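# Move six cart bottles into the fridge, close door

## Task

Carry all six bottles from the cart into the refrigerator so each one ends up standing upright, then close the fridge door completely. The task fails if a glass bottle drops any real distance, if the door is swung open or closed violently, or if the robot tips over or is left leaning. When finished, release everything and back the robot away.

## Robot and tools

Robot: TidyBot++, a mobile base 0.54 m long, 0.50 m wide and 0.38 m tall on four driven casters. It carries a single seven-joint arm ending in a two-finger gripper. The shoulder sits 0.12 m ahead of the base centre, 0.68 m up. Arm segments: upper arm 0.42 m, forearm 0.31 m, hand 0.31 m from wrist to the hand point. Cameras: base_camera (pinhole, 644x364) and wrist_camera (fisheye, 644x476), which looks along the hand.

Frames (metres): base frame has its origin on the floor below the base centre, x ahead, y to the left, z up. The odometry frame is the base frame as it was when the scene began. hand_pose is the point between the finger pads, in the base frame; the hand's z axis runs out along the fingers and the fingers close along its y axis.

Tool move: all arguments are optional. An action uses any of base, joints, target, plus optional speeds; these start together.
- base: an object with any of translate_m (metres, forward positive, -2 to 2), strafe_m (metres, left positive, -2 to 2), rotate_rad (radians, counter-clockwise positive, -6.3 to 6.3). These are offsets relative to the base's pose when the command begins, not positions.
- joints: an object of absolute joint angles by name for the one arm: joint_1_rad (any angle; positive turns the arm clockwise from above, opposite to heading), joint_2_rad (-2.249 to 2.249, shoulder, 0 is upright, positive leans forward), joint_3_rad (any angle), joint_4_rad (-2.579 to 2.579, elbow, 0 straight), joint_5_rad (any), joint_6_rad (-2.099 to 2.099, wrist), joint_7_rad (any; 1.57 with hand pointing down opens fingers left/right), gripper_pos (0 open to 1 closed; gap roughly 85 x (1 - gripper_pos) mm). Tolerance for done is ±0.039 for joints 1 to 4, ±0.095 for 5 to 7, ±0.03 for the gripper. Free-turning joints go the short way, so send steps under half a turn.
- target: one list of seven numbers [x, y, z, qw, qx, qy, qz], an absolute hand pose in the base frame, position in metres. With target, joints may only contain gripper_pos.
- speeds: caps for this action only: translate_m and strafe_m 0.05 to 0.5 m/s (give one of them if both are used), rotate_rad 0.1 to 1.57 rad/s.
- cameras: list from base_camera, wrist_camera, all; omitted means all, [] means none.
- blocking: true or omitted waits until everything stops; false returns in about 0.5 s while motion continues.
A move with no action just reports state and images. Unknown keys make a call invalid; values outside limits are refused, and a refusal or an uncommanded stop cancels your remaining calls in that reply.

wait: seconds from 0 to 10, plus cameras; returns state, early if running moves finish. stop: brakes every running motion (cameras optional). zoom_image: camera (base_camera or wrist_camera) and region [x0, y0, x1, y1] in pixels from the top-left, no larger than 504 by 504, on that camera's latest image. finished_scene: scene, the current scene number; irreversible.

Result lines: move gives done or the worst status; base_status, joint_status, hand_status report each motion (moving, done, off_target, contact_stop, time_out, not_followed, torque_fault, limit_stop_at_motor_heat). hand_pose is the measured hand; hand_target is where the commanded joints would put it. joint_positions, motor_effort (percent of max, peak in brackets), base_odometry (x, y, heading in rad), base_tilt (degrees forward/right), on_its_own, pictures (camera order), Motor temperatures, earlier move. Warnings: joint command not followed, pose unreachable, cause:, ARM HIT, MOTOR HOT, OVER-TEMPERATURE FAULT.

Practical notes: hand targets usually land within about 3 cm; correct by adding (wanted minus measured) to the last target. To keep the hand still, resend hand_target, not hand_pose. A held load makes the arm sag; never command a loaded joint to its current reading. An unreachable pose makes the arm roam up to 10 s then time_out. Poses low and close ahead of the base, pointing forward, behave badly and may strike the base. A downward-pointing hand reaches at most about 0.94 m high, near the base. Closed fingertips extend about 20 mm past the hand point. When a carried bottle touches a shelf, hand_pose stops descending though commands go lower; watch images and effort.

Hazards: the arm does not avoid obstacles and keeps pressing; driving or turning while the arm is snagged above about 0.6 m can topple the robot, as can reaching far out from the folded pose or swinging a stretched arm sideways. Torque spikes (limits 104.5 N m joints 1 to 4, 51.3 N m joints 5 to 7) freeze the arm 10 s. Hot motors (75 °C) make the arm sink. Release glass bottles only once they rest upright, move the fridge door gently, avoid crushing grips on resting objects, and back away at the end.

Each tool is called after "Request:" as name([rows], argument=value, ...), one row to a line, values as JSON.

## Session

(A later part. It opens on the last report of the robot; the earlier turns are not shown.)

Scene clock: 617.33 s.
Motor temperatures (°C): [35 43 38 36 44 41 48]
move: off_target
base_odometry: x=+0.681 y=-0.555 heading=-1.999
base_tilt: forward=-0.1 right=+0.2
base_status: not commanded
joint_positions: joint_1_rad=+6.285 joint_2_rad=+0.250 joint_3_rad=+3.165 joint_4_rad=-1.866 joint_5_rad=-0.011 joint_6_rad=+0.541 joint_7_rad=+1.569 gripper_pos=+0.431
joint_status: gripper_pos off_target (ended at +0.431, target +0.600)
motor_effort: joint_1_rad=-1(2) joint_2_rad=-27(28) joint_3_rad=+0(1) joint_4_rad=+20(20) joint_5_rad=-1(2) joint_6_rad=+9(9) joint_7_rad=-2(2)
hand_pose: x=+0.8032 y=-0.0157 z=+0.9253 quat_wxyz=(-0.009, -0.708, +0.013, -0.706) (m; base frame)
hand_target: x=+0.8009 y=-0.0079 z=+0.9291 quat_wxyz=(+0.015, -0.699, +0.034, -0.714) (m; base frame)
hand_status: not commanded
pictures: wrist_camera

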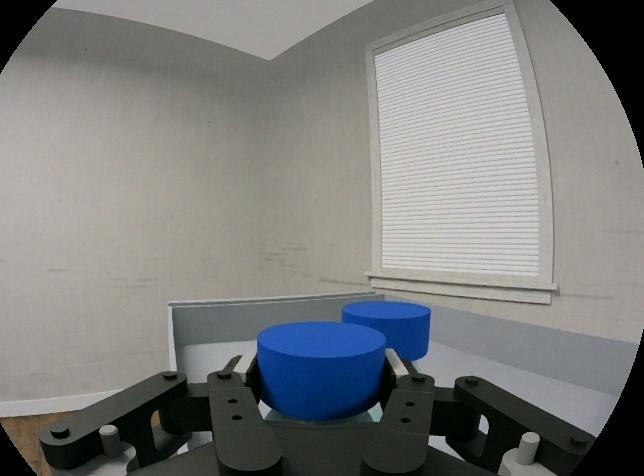

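Request:
move(joints={"joint_2_rad": 0.13, "joint_4_rad": -1.60, "joint_6_rad": 0.18, "gripper_pos": 0.7}, cameras=[])

Request:
move(joints={"joint_2_rad": 0.1, "joint_4_rad": -1.35, "joint_6_rad": -0.08}, cameras=["wrist_camera"])

Request:
move(base={"translate_m": -0.281, "strafe_m": -0.383}, speeds={"translate_m": 0.3}, cameras=["wrist_camera"])

Request:
move(base={"rotate_rad": 2.308}, speeds={"rotate_rad": 0.8}, joints={"joint_1_rad": -0.12}, cameras=["wrist_camera"])

Request:
move(base={"translate_m": 0.452, "strafe_m": -0.393}, speeds={"translate_m": 0.4})

Scene clock: 629.43 s.
Motor temperatures (°C): [34 43 38 36 44 41 48]
move: off_target
base_odometry: x=+0.681 y=-0.555 heading=-1.999
base_tilt: forward=-0.1 right=+0.2
base_status: not commanded
joint_positions: joint_1_rad=+6.282 joint_2_rad=+0.167 joint_3_rad=+3.165 joint_4_rad=-1.624 joint_5_rad=-0.011 joint_6_rad=+0.210 joint_7_rad=+1.568 gripper_pos=+0.431
joint_status: gripper_pos off_target (ended at +0.431, target +0.700); the others done
motor_effort: joint_1_rad=-1(2) joint_2_rad=-33(38) joint_3_rad=+0(2) joint_4_rad=+27(28) joint_5_rad=-1(2) joint_6_rad=+13(15) joint_7_rad=-1(2)
hand_pose: x=+0.8073 y=-0.0127 z=+1.0246 quat_wxyz=(-0.005, -0.711, +0.012, -0.703) (m; base frame)
hand_target: x=+0.7954 y=-0.0039 z=+1.0556 quat_wxyz=(+0.023, -0.699, +0.032, -0.714) (m; base frame)
hand_status: not commanded
pictures: none
No camera images: "cameras" was empty.

Scene clock: 631.07 s.
Motor temperatures (°C): [34 43 38 36 44 41 48]
move: off_target
base_odometry: x=+0.681 y=-0.555 heading=-1.999
base_tilt: forward=-0.1 right=+0.2
base_status: not commanded
joint_positions: joint_1_rad=+6.282 joint_2_rad=+0.142 joint_3_rad=+3.165 joint_4_rad=-1.375 joint_5_rad=-0.011 joint_6_rad=-0.049 joint_7_rad=+1.568 gripper_pos=+0.431
joint_status: joint_2_rad off_target (ended at +0.142, target +0.100); the others done
motor_effort: joint_1_rad=-1(2) joint_2_rad=-32(35) joint_3_rad=+0(1) joint_4_rad=+27(28) joint_5_rad=-1(1) joint_6_rad=+13(14) joint_7_rad=-1(2)
hand_pose: x=+0.8039 y=-0.0118 z=+1.1167 quat_wxyz=(-0.004, -0.705, +0.011, -0.709) (m; base frame)
hand_target: x=+0.7844 y=-0.0007 z=+1.1511 quat_wxyz=(+0.027, -0.692, +0.028, -0.721) (m; base frame)
hand_status: not commanded
pictures: wrist_camera

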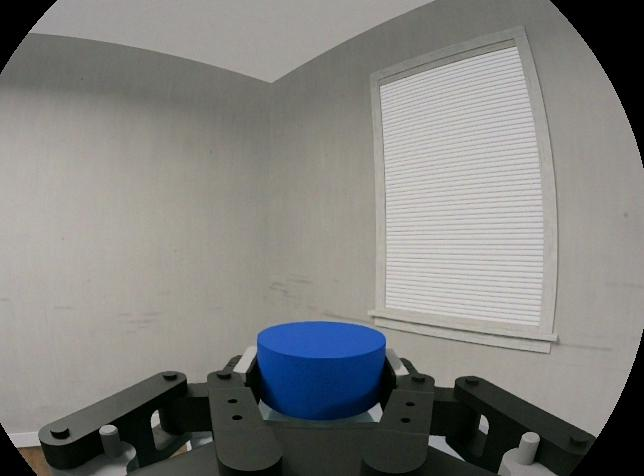

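Scene clock: 633.53 s.
Motor temperatures (°C): [34 43 38 36 44 41 48]
move: done
base_odometry: x=+0.449 y=-0.140 heading=-1.999
base_tilt: forward=-0.1 right=+0.2
base_status: done
joint_positions: joint_1_rad=+6.277 joint_2_rad=+0.140 joint_3_rad=+3.165 joint_4_rad=-1.375 joint_5_rad=-0.011 joint_6_rad=-0.052 joint_7_rad=+1.568 gripper_pos=+0.431
joint_status: not commanded
motor_effort: joint_1_rad=-2(5) joint_2_rad=-32(35) joint_3_rad=+0(3) joint_4_rad=+27(27) joint_5_rad=-1(1) joint_6_rad=+13(14) joint_7_rad=-1(2)
hand_pose: x=+0.8030 y=-0.0086 z=+1.1171 quat_wxyz=(-0.002, -0.706, +0.009, -0.708) (m; base frame)
hand_target: x=+0.7844 y=-0.0007 z=+1.1511 quat_wxyz=(+0.027, -0.692, +0.028, -0.721) (m; base frame)
hand_status: not commanded
pictures: wrist_camera

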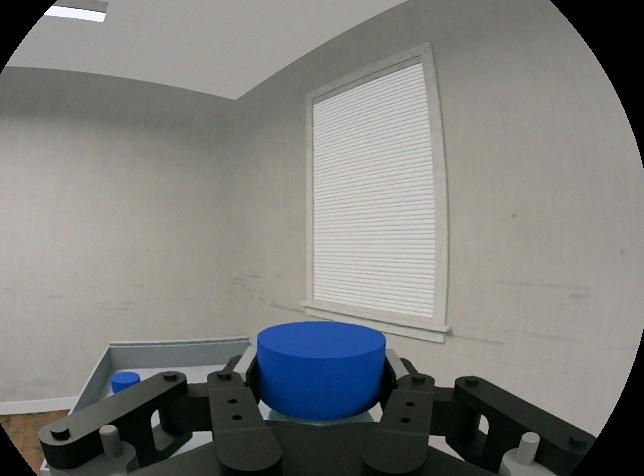

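Scene clock: 637.30 s.
Motor temperatures (°C): [34 43 38 36 44 41 48]
move: done
base_odometry: x=+0.449 y=-0.140 heading=+0.308
base_tilt: forward=-0.1 right=+0.2
base_status: done
joint_positions: joint_1_rad=+6.164 joint_2_rad=+0.140 joint_3_rad=+3.161 joint_4_rad=-1.375 joint_5_rad=-0.011 joint_6_rad=-0.053 joint_7_rad=+1.568 gripper_pos=+0.431
joint_status: all done
motor_effort: joint_1_rad=-2(8) joint_2_rad=-32(35) joint_3_rad=+1(5) joint_4_rad=+27(28) joint_5_rad=-1(2) joint_6_rad=+13(14) joint_7_rad=-1(2)
hand_pose: x=+0.7993 y=+0.0705 z=+1.1170 quat_wxyz=(+0.039, -0.705, -0.032, -0.707) (m; base frame)
hand_target: x=+0.7809 y=+0.0677 z=+1.1511 quat_wxyz=(+0.064, -0.692, -0.008, -0.719) (m; base frame)
hand_status: not commanded
pictures: wrist_camera

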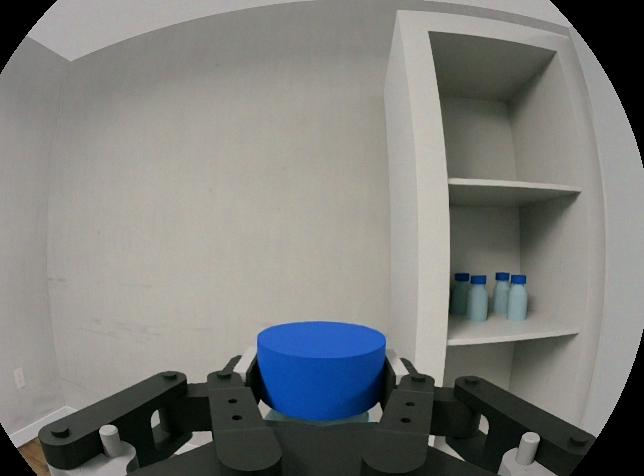

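Scene clock: 639.93 s.
Motor temperatures (°C): [34 43 38 36 44 41 48]
move: done
base_odometry: x=+0.999 y=-0.377 heading=+0.308
base_tilt: forward=-0.1 right=+0.2
base_status: done
joint_positions: joint_1_rad=+6.164 joint_2_rad=+0.137 joint_3_rad=+3.162 joint_4_rad=-1.375 joint_5_rad=-0.011 joint_6_rad=-0.055 joint_7_rad=+1.568 gripper_pos=+0.431
joint_status: not commanded
motor_effort: joint_1_rad=-2(5) joint_2_rad=-33(35) joint_3_rad=+0(3) joint_4_rad=+27(29) joint_5_rad=-1(2) joint_6_rad=+13(14) joint_7_rad=-1(2)
hand_pose: x=+0.7981 y=+0.0703 z=+1.1183 quat_wxyz=(+0.039, -0.705, -0.031, -0.707) (m; base frame)
hand_target: x=+0.7809 y=+0.0677 z=+1.1511 quat_wxyz=(+0.064, -0.692, -0.008, -0.719) (m; base frame)
hand_status: not commanded
pictures: base_camera, wrist_camera

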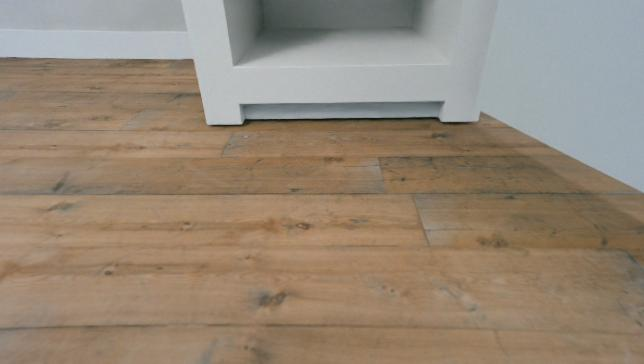

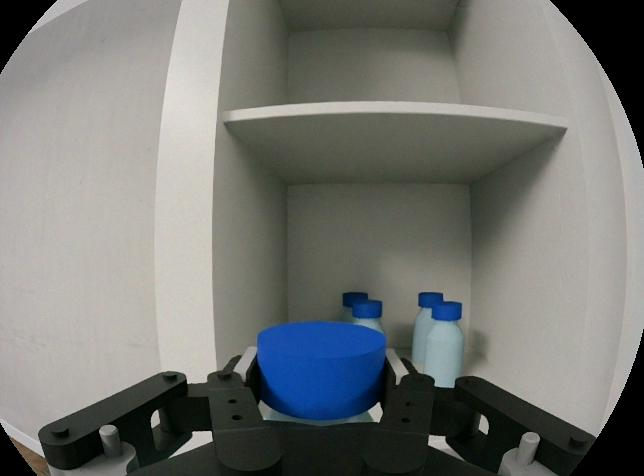

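Request:
move(base={"translate_m": 0.333}, speeds={"translate_m": 0.25})

Scene clock: 645.37 s.
Motor temperatures (°C): [34 43 38 36 44 41 48]
move: done
base_odometry: x=+1.316 y=-0.276 heading=+0.308
base_tilt: forward=-0.1 right=+0.2
base_status: done
joint_positions: joint_1_rad=+6.164 joint_2_rad=+0.135 joint_3_rad=+3.162 joint_4_rad=-1.375 joint_5_rad=-0.011 joint_6_rad=-0.056 joint_7_rad=+1.568 gripper_pos=+0.431
joint_status: not commanded
motor_effort: joint_1_rad=-2(3) joint_2_rad=-32(36) joint_3_rad=+0(2) joint_4_rad=+27(28) joint_5_rad=-1(2) joint_6_rad=+13(14) joint_7_rad=-1(2)
hand_pose: x=+0.7973 y=+0.0702 z=+1.1194 quat_wxyz=(+0.039, -0.705, -0.031, -0.708) (m; base frame)
hand_target: x=+0.7809 y=+0.0677 z=+1.1511 quat_wxyz=(+0.064, -0.692, -0.008, -0.719) (m; base frame)
hand_status: not commanded
pictures: base_camera, wrist_camera

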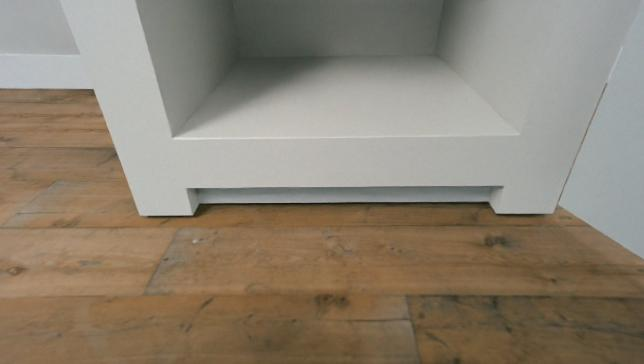

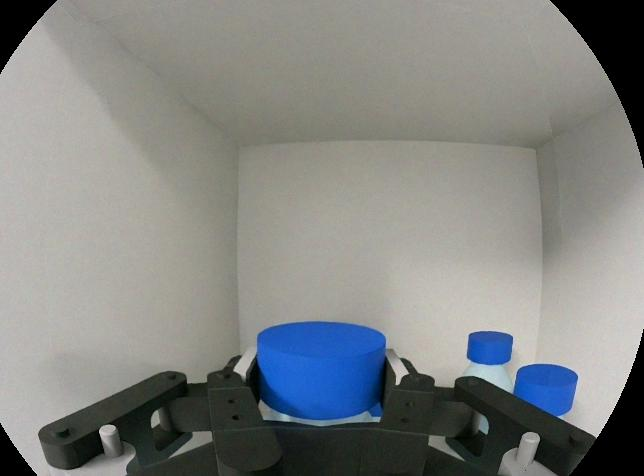

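Request:
move(joints={"joint_4_rad": -1.52, "joint_6_rad": 0.16}, cameras=[])

Request:
move(joints={"joint_4_rad": -1.56, "joint_6_rad": 0.19}, cameras=[])

Request:
move(joints={"joint_4_rad": -1.59, "joint_6_rad": 0.205}, cameras=["wrist_camera"])

Scene clock: 671.83 s.
Motor temperatures (°C): [34 44 38 37 44 41 48]
move: done
base_odometry: x=+1.316 y=-0.276 heading=+0.308
base_tilt: forward=-0.1 right=+0.2
base_status: not commanded
joint_positions: joint_1_rad=+6.164 joint_2_rad=+0.135 joint_3_rad=+3.162 joint_4_rad=-1.530 joint_5_rad=-0.011 joint_6_rad=+0.091 joint_7_rad=+1.568 gripper_pos=+0.431
joint_status: all done
motor_effort: joint_1_rad=-1(2) joint_2_rad=-32(33) joint_3_rad=+0(1) joint_4_rad=+27(29) joint_5_rad=-1(1) joint_6_rad=+13(14) joint_7_rad=-1(2)
hand_pose: x=+0.7965 y=+0.0695 z=+1.0685 quat_wxyz=(+0.038, -0.707, -0.031, -0.705) (m; base frame)
hand_target: x=+0.7815 y=+0.0647 z=+1.1194 quat_wxyz=(+0.063, -0.667, -0.004, -0.742) (m; base frame)
hand_status: not commanded
pictures: none
No camera images: "cameras" was empty.

Scene clock: 672.50 s.
Motor temperatures (°C): [34 44 38 37 44 41 48]
move: done
base_odometry: x=+1.316 y=-0.276 heading=+0.308
base_tilt: forward=-0.1 right=+0.2
base_status: not commanded
joint_positions: joint_1_rad=+6.164 joint_2_rad=+0.135 joint_3_rad=+3.162 joint_4_rad=-1.565 joint_5_rad=-0.011 joint_6_rad=+0.126 joint_7_rad=+1.568 gripper_pos=+0.431
joint_status: all done
motor_effort: joint_1_rad=-2(2) joint_2_rad=-31(32) joint_3_rad=+0(1) joint_4_rad=+26(27) joint_5_rad=-1(1) joint_6_rad=+13(14) joint_7_rad=-1(1)
hand_pose: x=+0.7953 y=+0.0692 z=+1.0572 quat_wxyz=(+0.038, -0.708, -0.031, -0.705) (m; base frame)
hand_target: x=+0.7810 y=+0.0642 z=+1.1037 quat_wxyz=(+0.062, -0.671, -0.004, -0.739) (m; base frame)
hand_status: not commanded
pictures: none
No camera images: "cameras" was empty.

Scene clock: 673.13 s.
Motor temperatures (°C): [34 44 38 37 44 41 48]
move: done
base_odometry: x=+1.316 y=-0.276 heading=+0.308
base_tilt: forward=-0.1 right=+0.2
base_status: not commanded
joint_positions: joint_1_rad=+6.164 joint_2_rad=+0.132 joint_3_rad=+3.162 joint_4_rad=-1.582 joint_5_rad=-0.011 joint_6_rad=+0.154 joint_7_rad=+1.568 gripper_pos=+0.431
joint_status: all done
motor_effort: joint_1_rad=-1(1) joint_2_rad=-30(31) joint_3_rad=+1(2) joint_4_rad=+25(27) joint_5_rad=-1(1) joint_6_rad=+11(13) joint_7_rad=-1(1)
hand_pose: x=+0.7937 y=+0.0689 z=+1.0574 quat_wxyz=(+0.038, -0.703, -0.031, -0.710) (m; base frame)
hand_target: x=+0.7805 y=+0.0639 z=+1.0897 quat_wxyz=(+0.061, -0.676, -0.004, -0.734) (m; base frame)
hand_status: not commanded
pictures: wrist_camera

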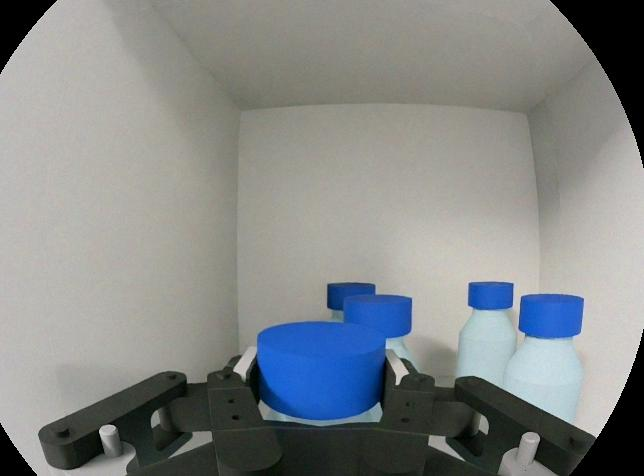

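Request:
move(joints={"joint_4_rad": -1.61, "joint_6_rad": 0.215}, cameras=[])

Request:
move(joints={"gripper_pos": 0.22}, cameras=["wrist_camera"])

Scene clock: 676.60 s.
Motor temperatures (°C): [34 44 38 37 44 41 48]
move: done
base_odometry: x=+1.316 y=-0.276 heading=+0.308
base_tilt: forward=-0.1 right=+0.2
base_status: not commanded
joint_positions: joint_1_rad=+6.164 joint_2_rad=+0.129 joint_3_rad=+3.162 joint_4_rad=-1.594 joint_5_rad=-0.011 joint_6_rad=+0.172 joint_7_rad=+1.568 gripper_pos=+0.431
joint_status: all done
motor_effort: joint_1_rad=+1(1) joint_2_rad=-28(29) joint_3_rad=+2(3) joint_4_rad=+22(25) joint_5_rad=-1(1) joint_6_rad=+9(11) joint_7_rad=+0(1)
hand_pose: x=+0.7920 y=+0.0687 z=+1.0576 quat_wxyz=(+0.039, -0.699, -0.030, -0.713) (m; base frame)
hand_target: x=+0.7799 y=+0.0637 z=+1.0804 quat_wxyz=(+0.061, -0.680, -0.003, -0.731) (m; base frame)
hand_status: not commanded
pictures: none
No camera images: "cameras" was empty.

Scene clock: 677.50 s.
Motor temperatures (°C): [34 44 38 37 44 41 48]
move: done
base_odometry: x=+1.316 y=-0.276 heading=+0.308
base_tilt: forward=-0.1 right=+0.2
base_status: not commanded
joint_positions: joint_1_rad=+6.164 joint_2_rad=+0.119 joint_3_rad=+3.162 joint_4_rad=-1.594 joint_5_rad=-0.011 joint_6_rad=+0.176 joint_7_rad=+1.568 gripper_pos=+0.220
joint_status: all done
motor_effort: joint_1_rad=-1(2) joint_2_rad=-25(28) joint_3_rad=+0(2) joint_4_rad=+22(23) joint_5_rad=-1(1) joint_6_rad=+9(10) joint_7_rad=-1(2)
hand_pose: x=+0.7880 y=+0.0682 z=+1.0657 quat_wxyz=(+0.039, -0.694, -0.030, -0.718) (m; base frame)
hand_target: x=+0.7799 y=+0.0637 z=+1.0804 quat_wxyz=(+0.061, -0.680, -0.003, -0.731) (m; base frame)
hand_status: not commanded
pictures: wrist_camera

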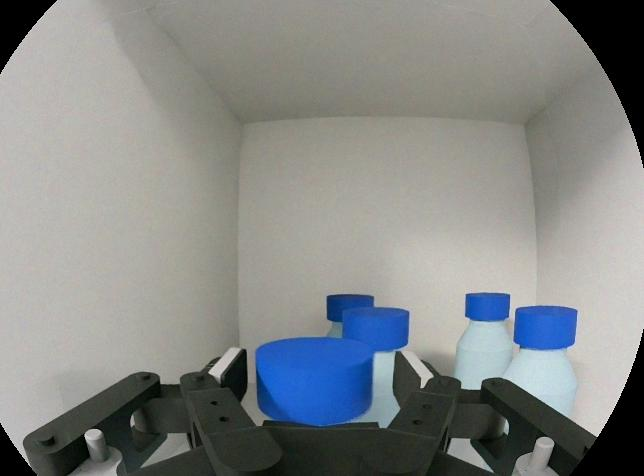

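Request:
move(base={"translate_m": -0.25}, speeds={"translate_m": 0.2}, cameras=["wrist_camera"])

Scene clock: 682.10 s.
Motor temperatures (°C): [34 44 38 37 44 41 48]
move: done
base_odometry: x=+1.078 y=-0.353 heading=+0.308
base_tilt: forward=-0.2 right=+0.2
base_status: done
joint_positions: joint_1_rad=+6.164 joint_2_rad=+0.107 joint_3_rad=+3.162 joint_4_rad=-1.594 joint_5_rad=-0.011 joint_6_rad=+0.177 joint_7_rad=+1.568 gripper_pos=+0.220
joint_status: not commanded
motor_effort: joint_1_rad=-2(4) joint_2_rad=-25(29) joint_3_rad=+1(2) joint_4_rad=+22(23) joint_5_rad=-1(2) joint_6_rad=+9(10) joint_7_rad=-1(2)
hand_pose: x=+0.7834 y=+0.0676 z=+1.0740 quat_wxyz=(+0.039, -0.690, -0.030, -0.722) (m; base frame)
hand_target: x=+0.7799 y=+0.0637 z=+1.0804 quat_wxyz=(+0.061, -0.680, -0.003, -0.731) (m; base frame)
hand_status: not commanded
pictures: wrist_camera

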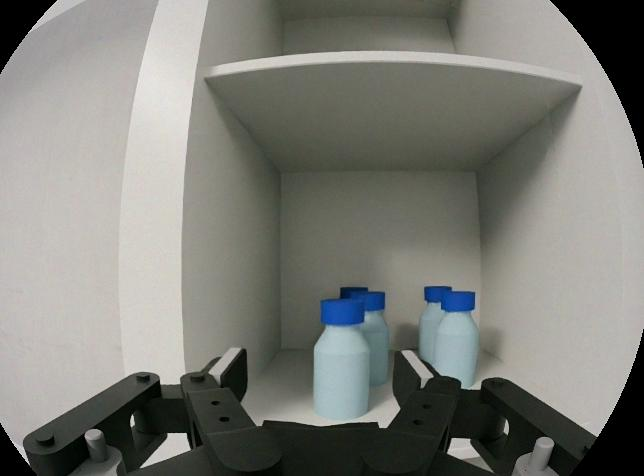

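Request:
move(base={"translate_m": -0.59}, speeds={"translate_m": 0.45}, joints={"joint_1_rad": 0.01}, cameras=["base_camera"])

Scene clock: 686.57 s.
Motor temperatures (°C): [34 44 38 37 44 41 48]
move: done
base_odometry: x=+0.516 y=-0.532 heading=+0.308
base_tilt: forward=-0.1 right=+0.2
base_status: done
joint_positions: joint_1_rad=+6.279 joint_2_rad=+0.104 joint_3_rad=+3.163 joint_4_rad=-1.594 joint_5_rad=-0.011 joint_6_rad=+0.178 joint_7_rad=+1.568 gripper_pos=+0.220
joint_status: all done
motor_effort: joint_1_rad=-1(4) joint_2_rad=-25(28) joint_3_rad=+0(2) joint_4_rad=+22(22) joint_5_rad=-1(1) joint_6_rad=+9(9) joint_7_rad=-1(2)
hand_pose: x=+0.7856 y=-0.0095 z=+1.0763 quat_wxyz=(-0.003, -0.689, +0.010, -0.725) (m; base frame)
hand_target: x=+0.7826 y=-0.0225 z=+1.0804 quat_wxyz=(+0.013, -0.679, +0.041, -0.733) (m; base frame)
hand_status: not commanded
pictures: base_camera

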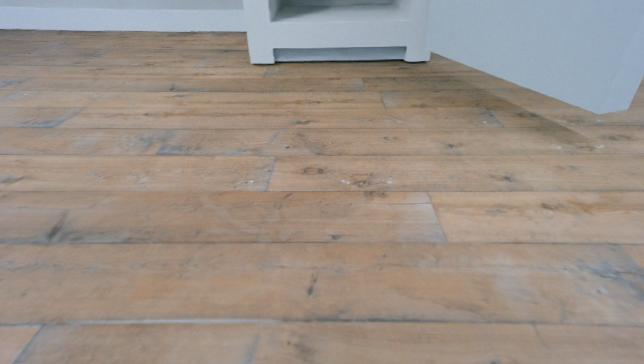

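Request:
move(base={"translate_m": -0.137, "strafe_m": 0.27, "rotate_rad": -1.878}, speeds={"translate_m": 0.35, "rotate_rad": 1.0}, joints={"joint_1_rad": 0.01, "joint_2_rad": 0.25, "joint_4_rad": -1.88, "joint_6_rad": 0.58, "gripper_pos": 0}, cameras=["wrist_camera", "base_camera"])

Scene clock: 692.97 s.
Motor temperatures (°C): [34 43 38 37 44 41 48]
move: done
base_odometry: x=+0.304 y=-0.316 heading=-1.569
base_tilt: forward=-0.1 right=+0.2
base_status: done
joint_positions: joint_1_rad=+6.288 joint_2_rad=+0.248 joint_3_rad=+3.164 joint_4_rad=-1.865 joint_5_rad=-0.011 joint_6_rad=+0.537 joint_7_rad=+1.568 gripper_pos=+0.000
joint_status: all done
motor_effort: joint_1_rad=-1(5) joint_2_rad=-28(32) joint_3_rad=+1(3) joint_4_rad=+20(23) joint_5_rad=-1(2) joint_6_rad=+9(10) joint_7_rad=-1(2)
hand_pose: x=+0.8029 y=-0.0168 z=+0.9254 quat_wxyz=(-0.009, -0.709, +0.013, -0.705) (m; base frame)
hand_target: x=+0.8005 y=-0.0263 z=+0.9291 quat_wxyz=(+0.005, -0.698, +0.043, -0.714) (m; base frame)
hand_status: not commanded
pictures: base_camera, wrist_camera

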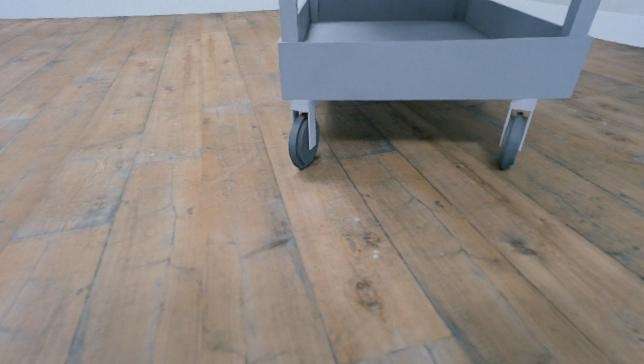

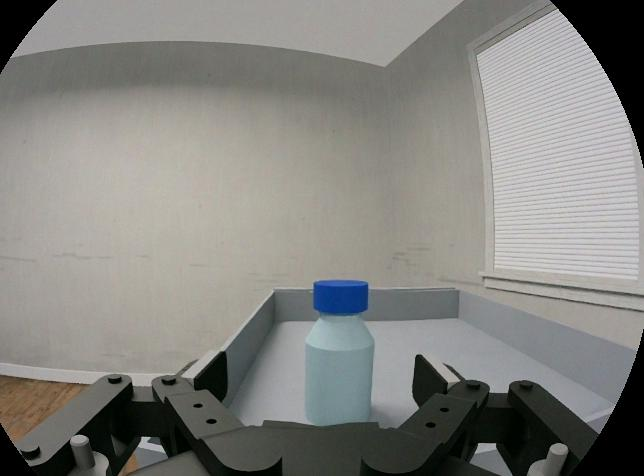

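Request:
move(base={"translate_m": 0.15, "strafe_m": -0.024}, speeds={"translate_m": 0.15}, cameras=["wrist_camera"])

Scene clock: 698.27 s.
Motor temperatures (°C): [34 43 38 37 44 41 48]
move: done
base_odometry: x=+0.280 y=-0.466 heading=-1.571
base_tilt: forward=-0.1 right=+0.2
base_status: done
joint_positions: joint_1_rad=+6.288 joint_2_rad=+0.248 joint_3_rad=+3.164 joint_4_rad=-1.866 joint_5_rad=-0.011 joint_6_rad=+0.540 joint_7_rad=+1.568 gripper_pos=+0.000
joint_status: not commanded
motor_effort: joint_1_rad=-2(3) joint_2_rad=-28(30) joint_3_rad=+1(2) joint_4_rad=+19(20) joint_5_rad=-1(1) joint_6_rad=+9(9) joint_7_rad=-1(2)
hand_pose: x=+0.8028 y=-0.0168 z=+0.9261 quat_wxyz=(-0.009, -0.708, +0.013, -0.706) (m; base frame)
hand_target: x=+0.8005 y=-0.0263 z=+0.9291 quat_wxyz=(+0.005, -0.698, +0.043, -0.714) (m; base frame)
hand_status: not commanded
pictures: wrist_camera

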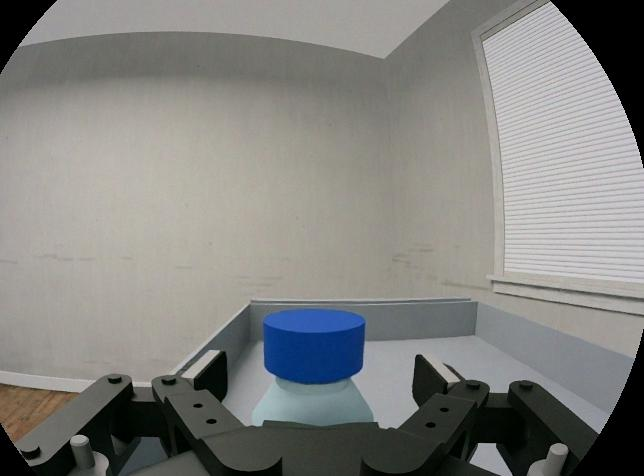

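Request:
move(base={"translate_m": 0.042}, speeds={"translate_m": 0.1}, cameras=["wrist_camera"])

Scene clock: 700.70 s.
Motor temperatures (°C): [34 43 38 36 44 41 47]
move: done
base_odometry: x=+0.279 y=-0.508 heading=-1.571
base_tilt: forward=-0.1 right=+0.2
base_status: done
joint_positions: joint_1_rad=+6.288 joint_2_rad=+0.248 joint_3_rad=+3.164 joint_4_rad=-1.866 joint_5_rad=-0.011 joint_6_rad=+0.540 joint_7_rad=+1.568 gripper_pos=+0.000
joint_status: not commanded
motor_effort: joint_1_rad=-1(3) joint_2_rad=-28(31) joint_3_rad=+0(1) joint_4_rad=+19(20) joint_5_rad=-1(1) joint_6_rad=+9(9) joint_7_rad=-2(2)
hand_pose: x=+0.8028 y=-0.0168 z=+0.9261 quat_wxyz=(-0.009, -0.708, +0.013, -0.706) (m; base frame)
hand_target: x=+0.8005 y=-0.0263 z=+0.9291 quat_wxyz=(+0.005, -0.698, +0.043, -0.714) (m; base frame)
hand_status: not commanded
pictures: wrist_camera

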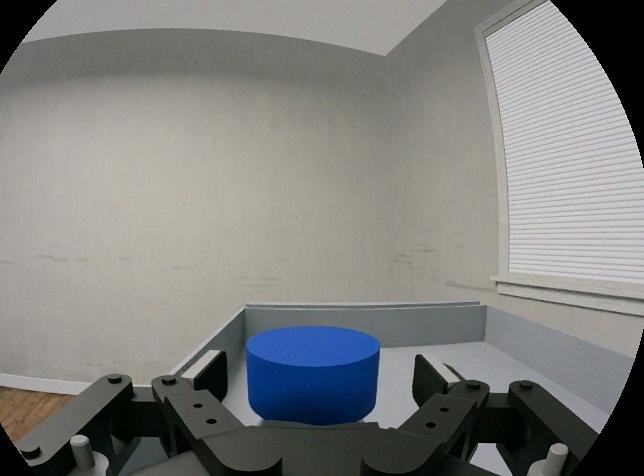

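Request:
move(joints={"gripper_pos": 0.6}, cameras=["wrist_camera"])

Request:
move(joints={"joint_2_rad": 0.13, "joint_4_rad": -1.60, "joint_6_rad": 0.18, "gripper_pos": 0.7}, cameras=["wrist_camera"])

Scene clock: 705.47 s.
Motor temperatures (°C): [34 43 38 36 44 41 47]
move: off_target
base_odometry: x=+0.279 y=-0.508 heading=-1.571
base_tilt: forward=-0.1 right=+0.2
base_status: not commanded
joint_positions: joint_1_rad=+6.288 joint_2_rad=+0.248 joint_3_rad=+3.164 joint_4_rad=-1.866 joint_5_rad=-0.011 joint_6_rad=+0.541 joint_7_rad=+1.568 gripper_pos=+0.427
joint_status: gripper_pos off_target (ended at +0.427, target +0.600)
motor_effort: joint_1_rad=+0(2) joint_2_rad=-28(28) joint_3_rad=+2(2) joint_4_rad=+20(20) joint_5_rad=-1(2) joint_6_rad=+9(9) joint_7_rad=-1(1)
hand_pose: x=+0.8028 y=-0.0168 z=+0.9263 quat_wxyz=(-0.009, -0.708, +0.014, -0.706) (m; base frame)
hand_target: x=+0.8005 y=-0.0263 z=+0.9291 quat_wxyz=(+0.005, -0.698, +0.043, -0.714) (m; base frame)
hand_status: not commanded
pictures: wrist_camera

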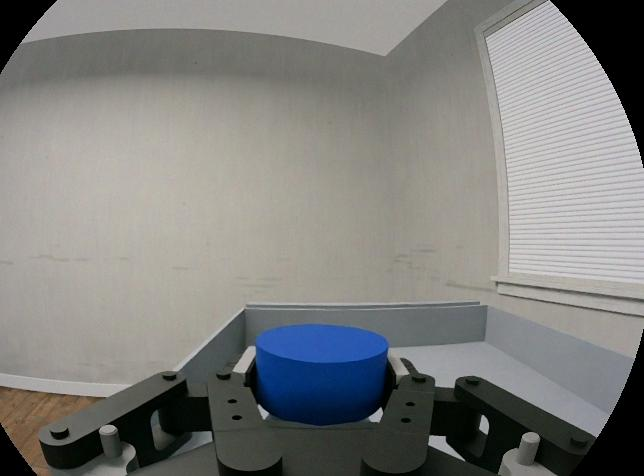

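Scene clock: 707.17 s.
Motor temperatures (°C): [34 43 38 36 44 41 47]
move: off_target
base_odometry: x=+0.279 y=-0.508 heading=-1.571
base_tilt: forward=-0.1 right=+0.2
base_status: not commanded
joint_positions: joint_1_rad=+6.288 joint_2_rad=+0.158 joint_3_rad=+3.164 joint_4_rad=-1.616 joint_5_rad=-0.011 joint_6_rad=+0.218 joint_7_rad=+1.568 gripper_pos=+0.427
joint_status: gripper_pos off_target (ended at +0.427, target +0.700); the others done
motor_effort: joint_1_rad=-1(2) joint_2_rad=-31(35) joint_3_rad=+0(2) joint_4_rad=+25(26) joint_5_rad=-1(1) joint_6_rad=+12(14) joint_7_rad=-1(2)
hand_pose: x=+0.8043 y=-0.0162 z=+1.0391 quat_wxyz=(-0.007, -0.701, +0.014, -0.713) (m; base frame)
hand_target: x=+0.7950 y=-0.0222 z=+1.0556 quat_wxyz=(+0.013, -0.699, +0.041, -0.714) (m; base frame)
hand_status: not commanded
pictures: wrist_camera

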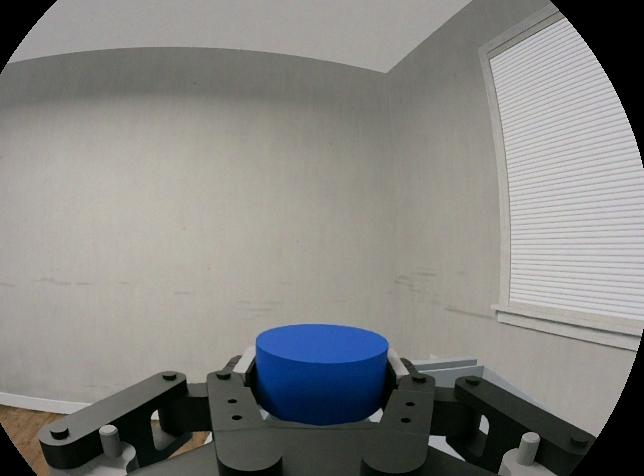

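Request:
move(joints={"joint_2_rad": 0.10, "joint_4_rad": -1.35, "joint_6_rad": -0.08}, base={"translate_m": -0.2}, speeds={"translate_m": 0.3}, cameras=["wrist_camera"])

Scene clock: 711.33 s.
Motor temperatures (°C): [34 43 38 36 44 41 47]
move: done
base_odometry: x=+0.279 y=-0.308 heading=-1.571
base_tilt: forward=-0.1 right=+0.2
base_status: done
joint_positions: joint_1_rad=+6.288 joint_2_rad=+0.122 joint_3_rad=+3.164 joint_4_rad=-1.369 joint_5_rad=-0.011 joint_6_rad=-0.042 joint_7_rad=+1.568 gripper_pos=+0.427
joint_status: all done
motor_effort: joint_1_rad=-2(4) joint_2_rad=-30(35) joint_3_rad=+0(2) joint_4_rad=+25(27) joint_5_rad=-1(2) joint_6_rad=+12(13) joint_7_rad=-1(2)
hand_pose: x=+0.7949 y=-0.0153 z=+1.1358 quat_wxyz=(-0.005, -0.694, +0.013, -0.720) (m; base frame)
hand_target: x=+0.7841 y=-0.0187 z=+1.1511 quat_wxyz=(+0.017, -0.691, +0.037, -0.721) (m; base frame)
hand_status: not commanded
pictures: wrist_camera

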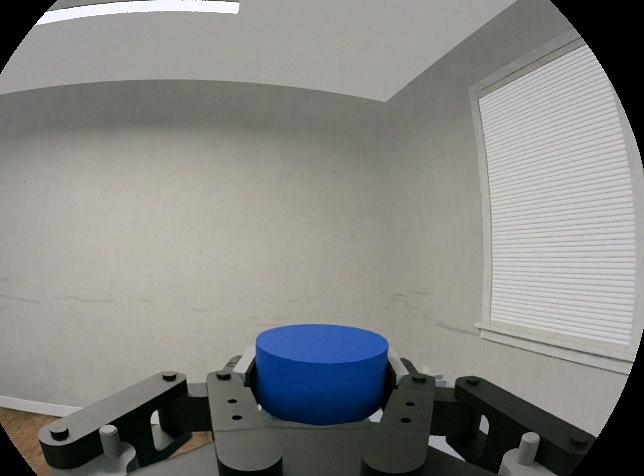

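Request:
move(base={"strafe_m": 0.14, "rotate_rad": 1.88}, speeds={"strafe_m": 0.3, "rotate_rad": 0.9}, joints={"joint_1_rad": 0.12}, cameras=["base_camera"])

Scene clock: 717.87 s.
Motor temperatures (°C): [34 43 38 37 44 41 47]
move: done
base_odometry: x=+0.419 y=-0.308 heading=+0.308
base_tilt: forward=-0.1 right=+0.2
base_status: done
joint_positions: joint_1_rad=+6.396 joint_2_rad=+0.123 joint_3_rad=+3.159 joint_4_rad=-1.369 joint_5_rad=-0.011 joint_6_rad=-0.045 joint_7_rad=+1.568 gripper_pos=+0.427
joint_status: all done
motor_effort: joint_1_rad=-2(8) joint_2_rad=-30(33) joint_3_rad=+0(6) joint_4_rad=+26(26) joint_5_rad=-1(2) joint_6_rad=+12(12) joint_7_rad=-1(2)
hand_pose: x=+0.7900 y=-0.0853 z=+1.1345 quat_wxyz=(-0.042, -0.693, +0.049, -0.718) (m; base frame)
hand_target: x=+0.7780 y=-0.0916 z=+1.1511 quat_wxyz=(-0.022, -0.688, +0.075, -0.721) (m; base frame)
hand_status: not commanded
pictures: base_camera

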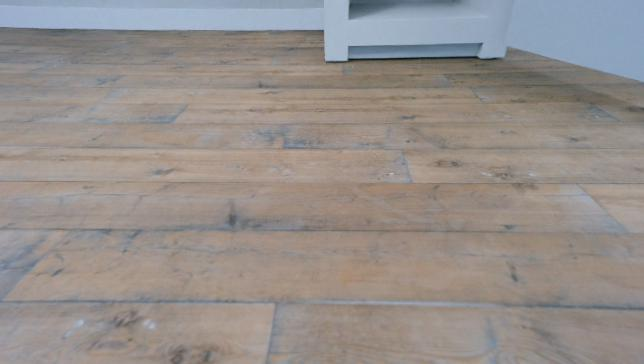

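Request:
move(base={"translate_m": 0.532, "strafe_m": -0.237}, speeds={"translate_m": 0.4}, cameras=["base_camera", "wrist_camera"])

Scene clock: 722.67 s.
Motor temperatures (°C): [34 43 38 37 44 41 47]
move: done
base_odometry: x=+0.998 y=-0.373 heading=+0.309
base_tilt: forward=-0.1 right=+0.2
base_status: done
joint_positions: joint_1_rad=+6.396 joint_2_rad=+0.123 joint_3_rad=+3.159 joint_4_rad=-1.369 joint_5_rad=-0.011 joint_6_rad=-0.047 joint_7_rad=+1.568 gripper_pos=+0.427
joint_status: not commanded
motor_effort: joint_1_rad=-1(3) joint_2_rad=-30(33) joint_3_rad=+0(1) joint_4_rad=+26(27) joint_5_rad=-1(2) joint_6_rad=+12(13) joint_7_rad=-1(2)
hand_pose: x=+0.7900 y=-0.0853 z=+1.1338 quat_wxyz=(-0.042, -0.694, +0.049, -0.717) (m; base frame)
hand_target: x=+0.7780 y=-0.0916 z=+1.1511 quat_wxyz=(-0.022, -0.688, +0.075, -0.721) (m; base frame)
hand_status: not commanded
pictures: base_camera, wrist_camera

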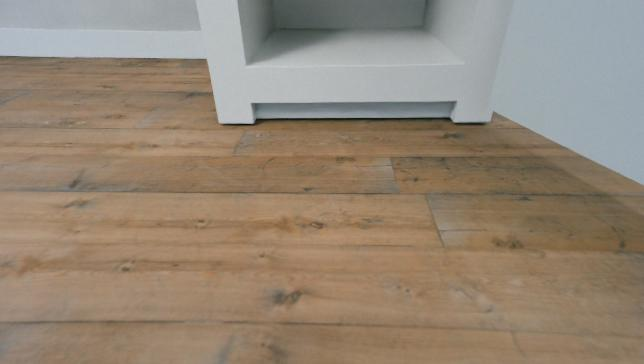

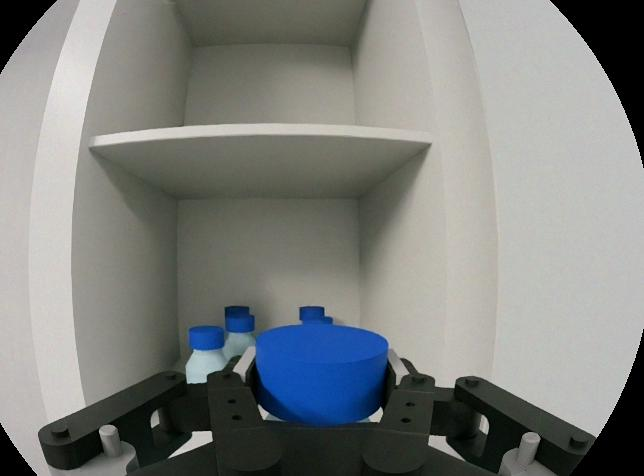

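Request:
move(base={"strafe_m": -0.04}, speeds={"strafe_m": 0.3}, cameras=["base_camera", "wrist_camera"])

Scene clock: 729.80 s.
Motor temperatures (°C): [34 43 38 37 44 41 47]
move: done
base_odometry: x=+1.010 y=-0.411 heading=+0.309
base_tilt: forward=-0.1 right=+0.2
base_status: done
joint_positions: joint_1_rad=+6.401 joint_2_rad=+0.123 joint_3_rad=+3.163 joint_4_rad=-1.369 joint_5_rad=-0.011 joint_6_rad=-0.047 joint_7_rad=+1.568 gripper_pos=+0.427
joint_status: not commanded
motor_effort: joint_1_rad=-2(5) joint_2_rad=-30(31) joint_3_rad=+0(4) joint_4_rad=+26(26) joint_5_rad=-1(1) joint_6_rad=+12(12) joint_7_rad=-1(2)
hand_pose: x=+0.7894 y=-0.0910 z=+1.1336 quat_wxyz=(-0.046, -0.694, +0.052, -0.717) (m; base frame)
hand_target: x=+0.7780 y=-0.0916 z=+1.1511 quat_wxyz=(-0.022, -0.688, +0.075, -0.721) (m; base frame)
hand_status: not commanded
pictures: base_camera, wrist_camera

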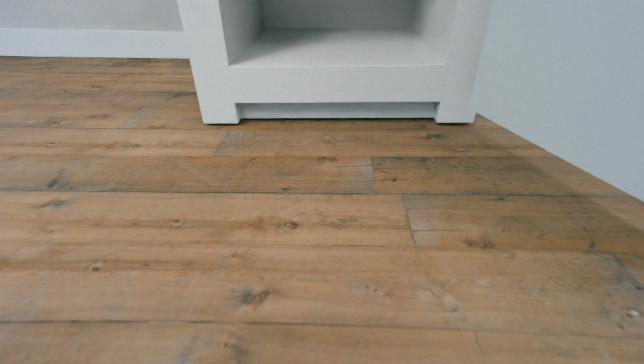

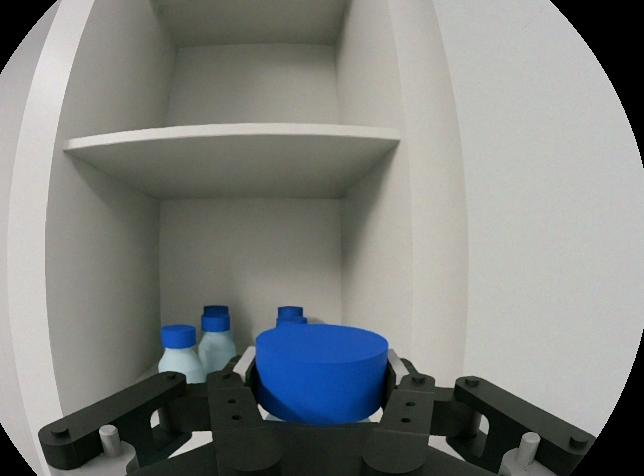

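Request:
move(base={"translate_m": 0.31}, speeds={"translate_m": 0.25}, cameras=["base_camera", "wrist_camera"])

Scene clock: 745.17 s.
Motor temperatures (°C): [34 43 38 37 44 41 47]
move: done
base_odometry: x=+1.306 y=-0.316 heading=+0.309
base_tilt: forward=-0.1 right=+0.2
base_status: done
joint_positions: joint_1_rad=+6.401 joint_2_rad=+0.124 joint_3_rad=+3.163 joint_4_rad=-1.369 joint_5_rad=-0.011 joint_6_rad=-0.049 joint_7_rad=+1.568 gripper_pos=+0.427
joint_status: not commanded
motor_effort: joint_1_rad=-1(2) joint_2_rad=-30(33) joint_3_rad=+0(1) joint_4_rad=+26(27) joint_5_rad=-1(1) joint_6_rad=+12(13) joint_7_rad=-1(2)
hand_pose: x=+0.7896 y=-0.0911 z=+1.1333 quat_wxyz=(-0.046, -0.695, +0.052, -0.716) (m; base frame)
hand_target: x=+0.7780 y=-0.0916 z=+1.1511 quat_wxyz=(-0.022, -0.688, +0.075, -0.721) (m; base frame)
hand_status: not commanded
pictures: base_camera, wrist_camera

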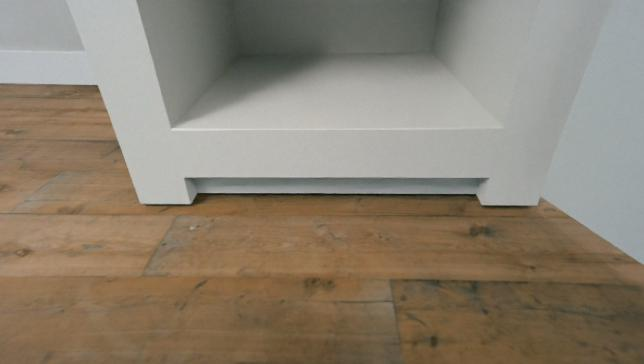

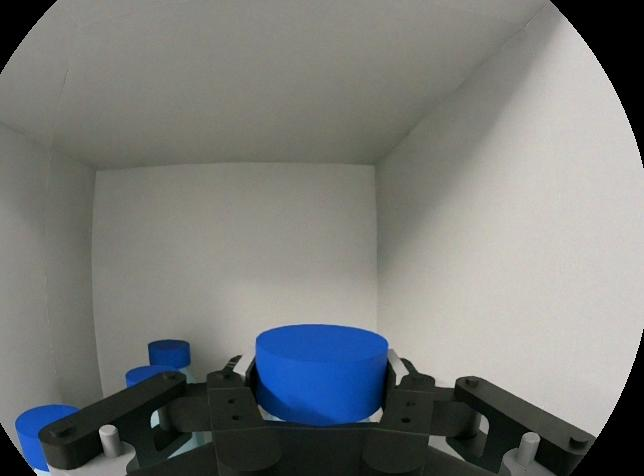

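Request:
move(joints={"joint_4_rad": -1.50, "joint_6_rad": 0.13}, cameras=["wrist_camera"])

Request:
move(joints={"joint_4_rad": -1.56, "joint_6_rad": 0.18}, cameras=[])

Request:
move(joints={"joint_4_rad": -1.59, "joint_6_rad": 0.20}, cameras=["wrist_camera"])

Scene clock: 751.37 s.
Motor temperatures (°C): [34 43 38 37 44 41 47]
move: done
base_odometry: x=+1.306 y=-0.316 heading=+0.309
base_tilt: forward=-0.1 right=+0.2
base_status: not commanded
joint_positions: joint_1_rad=+6.401 joint_2_rad=+0.124 joint_3_rad=+3.163 joint_4_rad=-1.503 joint_5_rad=-0.011 joint_6_rad=+0.069 joint_7_rad=+1.568 gripper_pos=+0.427
joint_status: all done
motor_effort: joint_1_rad=-2(2) joint_2_rad=-30(31) joint_3_rad=+0(1) joint_4_rad=+26(27) joint_5_rad=-1(2) joint_6_rad=+12(13) joint_7_rad=-1(2)
hand_pose: x=+0.7901 y=-0.0917 z=+1.0861 quat_wxyz=(-0.046, -0.700, +0.053, -0.710) (m; base frame)
hand_target: x=+0.7785 y=-0.0944 z=+1.1226 quat_wxyz=(-0.026, -0.666, +0.076, -0.741) (m; base frame)
hand_status: not commanded
pictures: wrist_camera

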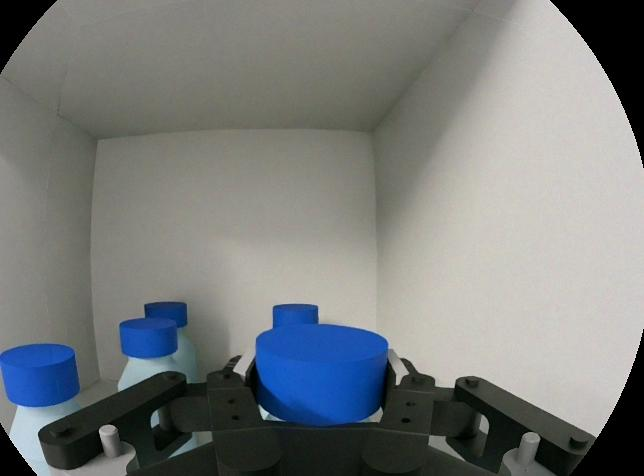

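Scene clock: 752.40 s.
Motor temperatures (°C): [34 43 38 37 44 41 47]
move: done
base_odometry: x=+1.306 y=-0.316 heading=+0.309
base_tilt: forward=-0.1 right=+0.2
base_status: not commanded
joint_positions: joint_1_rad=+6.401 joint_2_rad=+0.124 joint_3_rad=+3.163 joint_4_rad=-1.563 joint_5_rad=-0.011 joint_6_rad=+0.122 joint_7_rad=+1.568 gripper_pos=+0.427
joint_status: all done
motor_effort: joint_1_rad=-2(3) joint_2_rad=-30(32) joint_3_rad=+0(1) joint_4_rad=+25(27) joint_5_rad=-1(1) joint_6_rad=+12(13) joint_7_rad=-1(2)
hand_pose: x=+0.7885 y=-0.0917 z=+1.0651 quat_wxyz=(-0.046, -0.703, +0.053, -0.708) (m; base frame)
hand_target: x=+0.7776 y=-0.0949 z=+1.1007 quat_wxyz=(-0.027, -0.670, +0.077, -0.738) (m; base frame)
hand_status: not commanded
pictures: none
No camera images: "cameras" was empty.

Scene clock: 753.03 s.
Motor temperatures (°C): [34 43 38 37 44 41 47]
move: done
base_odometry: x=+1.306 y=-0.316 heading=+0.309
base_tilt: forward=-0.1 right=+0.2
base_status: not commanded
joint_positions: joint_1_rad=+6.401 joint_2_rad=+0.124 joint_3_rad=+3.163 joint_4_rad=-1.585 joint_5_rad=-0.011 joint_6_rad=+0.148 joint_7_rad=+1.568 gripper_pos=+0.427
joint_status: all done
motor_effort: joint_1_rad=-2(2) joint_2_rad=-29(30) joint_3_rad=+0(1) joint_4_rad=+25(26) joint_5_rad=-1(2) joint_6_rad=+11(13) joint_7_rad=-1(2)
hand_pose: x=+0.7875 y=-0.0916 z=+1.0593 quat_wxyz=(-0.046, -0.701, +0.053, -0.709) (m; base frame)
hand_target: x=+0.7768 y=-0.0951 z=+1.0882 quat_wxyz=(-0.027, -0.674, +0.078, -0.735) (m; base frame)
hand_status: not commanded
pictures: wrist_camera

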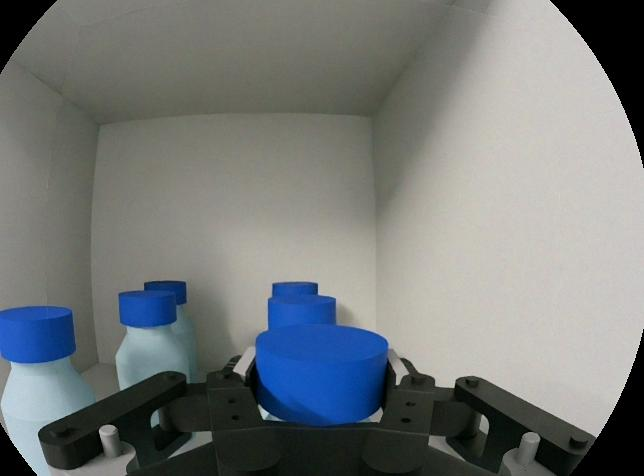

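Request:
move(joints={"joint_4_rad": -1.61, "joint_6_rad": 0.212}, cameras=[])

Request:
move(joints={"joint_4_rad": -1.625, "joint_6_rad": 0.22}, cameras=[])

Scene clock: 756.20 s.
Motor temperatures (°C): [34 43 38 37 44 41 47]
move: done
base_odometry: x=+1.306 y=-0.316 heading=+0.309
base_tilt: forward=-0.1 right=+0.2
base_status: not commanded
joint_positions: joint_1_rad=+6.401 joint_2_rad=+0.123 joint_3_rad=+3.163 joint_4_rad=-1.596 joint_5_rad=-0.011 joint_6_rad=+0.168 joint_7_rad=+1.568 gripper_pos=+0.427
joint_status: all done
motor_effort: joint_1_rad=+0(2) joint_2_rad=-27(29) joint_3_rad=+1(2) joint_4_rad=+23(25) joint_5_rad=-1(1) joint_6_rad=+10(12) joint_7_rad=-1(1)
hand_pose: x=+0.7867 y=-0.0916 z=+1.0593 quat_wxyz=(-0.046, -0.698, +0.053, -0.713) (m; base frame)
hand_target: x=+0.7762 y=-0.0952 z=+1.0795 quat_wxyz=(-0.027, -0.676, +0.078, -0.732) (m; base frame)
hand_status: not commanded
pictures: none
No camera images: "cameras" was empty.

Scene clock: 756.73 s.
Motor temperatures (°C): [34 43 38 37 44 41 47]
move: done
base_odometry: x=+1.306 y=-0.316 heading=+0.309
base_tilt: forward=-0.1 right=+0.2
base_status: not commanded
joint_positions: joint_1_rad=+6.401 joint_2_rad=+0.121 joint_3_rad=+3.163 joint_4_rad=-1.604 joint_5_rad=-0.011 joint_6_rad=+0.181 joint_7_rad=+1.568 gripper_pos=+0.427
joint_status: all done
motor_effort: joint_1_rad=+0(1) joint_2_rad=-26(27) joint_3_rad=+2(2) joint_4_rad=+22(23) joint_5_rad=-1(1) joint_6_rad=+9(11) joint_7_rad=+0(1)
hand_pose: x=+0.7857 y=-0.0915 z=+1.0593 quat_wxyz=(-0.047, -0.696, +0.053, -0.715) (m; base frame)
hand_target: x=+0.7756 y=-0.0952 z=+1.0726 quat_wxyz=(-0.027, -0.679, +0.078, -0.729) (m; base frame)
hand_status: not commanded
pictures: none
No camera images: "cameras" was empty.

Resting. Release and back out.

Request:
move(joints={"gripper_pos": 0.22}, cameras=["wrist_camera"])

Request:
move(base={"translate_m": -0.25}, speeds={"translate_m": 0.2}, cameras=["wrist_camera"])

Scene clock: 760.40 s.
Motor temperatures (°C): [34 43 38 37 44 41 47]
move: done
base_odometry: x=+1.306 y=-0.316 heading=+0.309
base_tilt: forward=-0.1 right=+0.2
base_status: not commanded
joint_positions: joint_1_rad=+6.401 joint_2_rad=+0.121 joint_3_rad=+3.163 joint_4_rad=-1.604 joint_5_rad=-0.011 joint_6_rad=+0.182 joint_7_rad=+1.568 gripper_pos=+0.220
joint_status: all done
motor_effort: joint_1_rad=-2(2) joint_2_rad=-25(26) joint_3_rad=+0(2) joint_4_rad=+22(22) joint_5_rad=-1(1) joint_6_rad=+9(10) joint_7_rad=-1(2)
hand_pose: x=+0.7855 y=-0.0915 z=+1.0596 quat_wxyz=(-0.047, -0.695, +0.053, -0.715) (m; base frame)
hand_target: x=+0.7756 y=-0.0952 z=+1.0726 quat_wxyz=(-0.027, -0.679, +0.078, -0.729) (m; base frame)
hand_status: not commanded
pictures: wrist_camera

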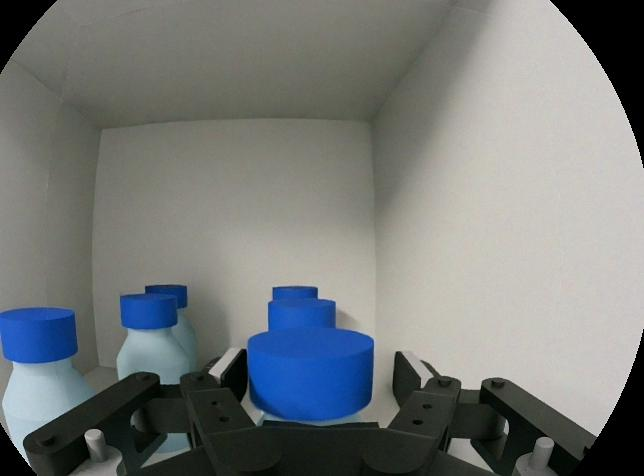

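Scene clock: 762.40 s.
Motor temperatures (°C): [34 43 38 37 44 41 47]
move: done
base_odometry: x=+1.068 y=-0.393 heading=+0.309
base_tilt: forward=-0.1 right=+0.2
base_status: done
joint_positions: joint_1_rad=+6.401 joint_2_rad=+0.107 joint_3_rad=+3.163 joint_4_rad=-1.605 joint_5_rad=-0.011 joint_6_rad=+0.183 joint_7_rad=+1.568 gripper_pos=+0.220
joint_status: not commanded
motor_effort: joint_1_rad=-1(3) joint_2_rad=-25(30) joint_3_rad=+0(1) joint_4_rad=+22(23) joint_5_rad=-1(2) joint_6_rad=+9(9) joint_7_rad=-1(2)
hand_pose: x=+0.7803 y=-0.0909 z=+1.0684 quat_wxyz=(-0.047, -0.691, +0.053, -0.720) (m; base frame)
hand_target: x=+0.7756 y=-0.0952 z=+1.0726 quat_wxyz=(-0.027, -0.679, +0.078, -0.729) (m; base frame)
hand_status: not commanded
pictures: wrist_camera

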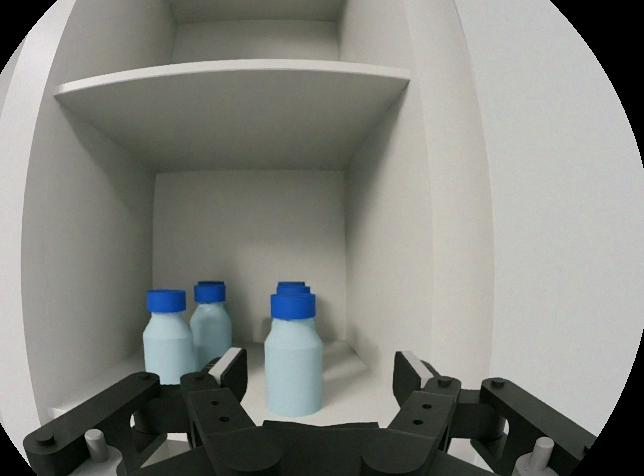

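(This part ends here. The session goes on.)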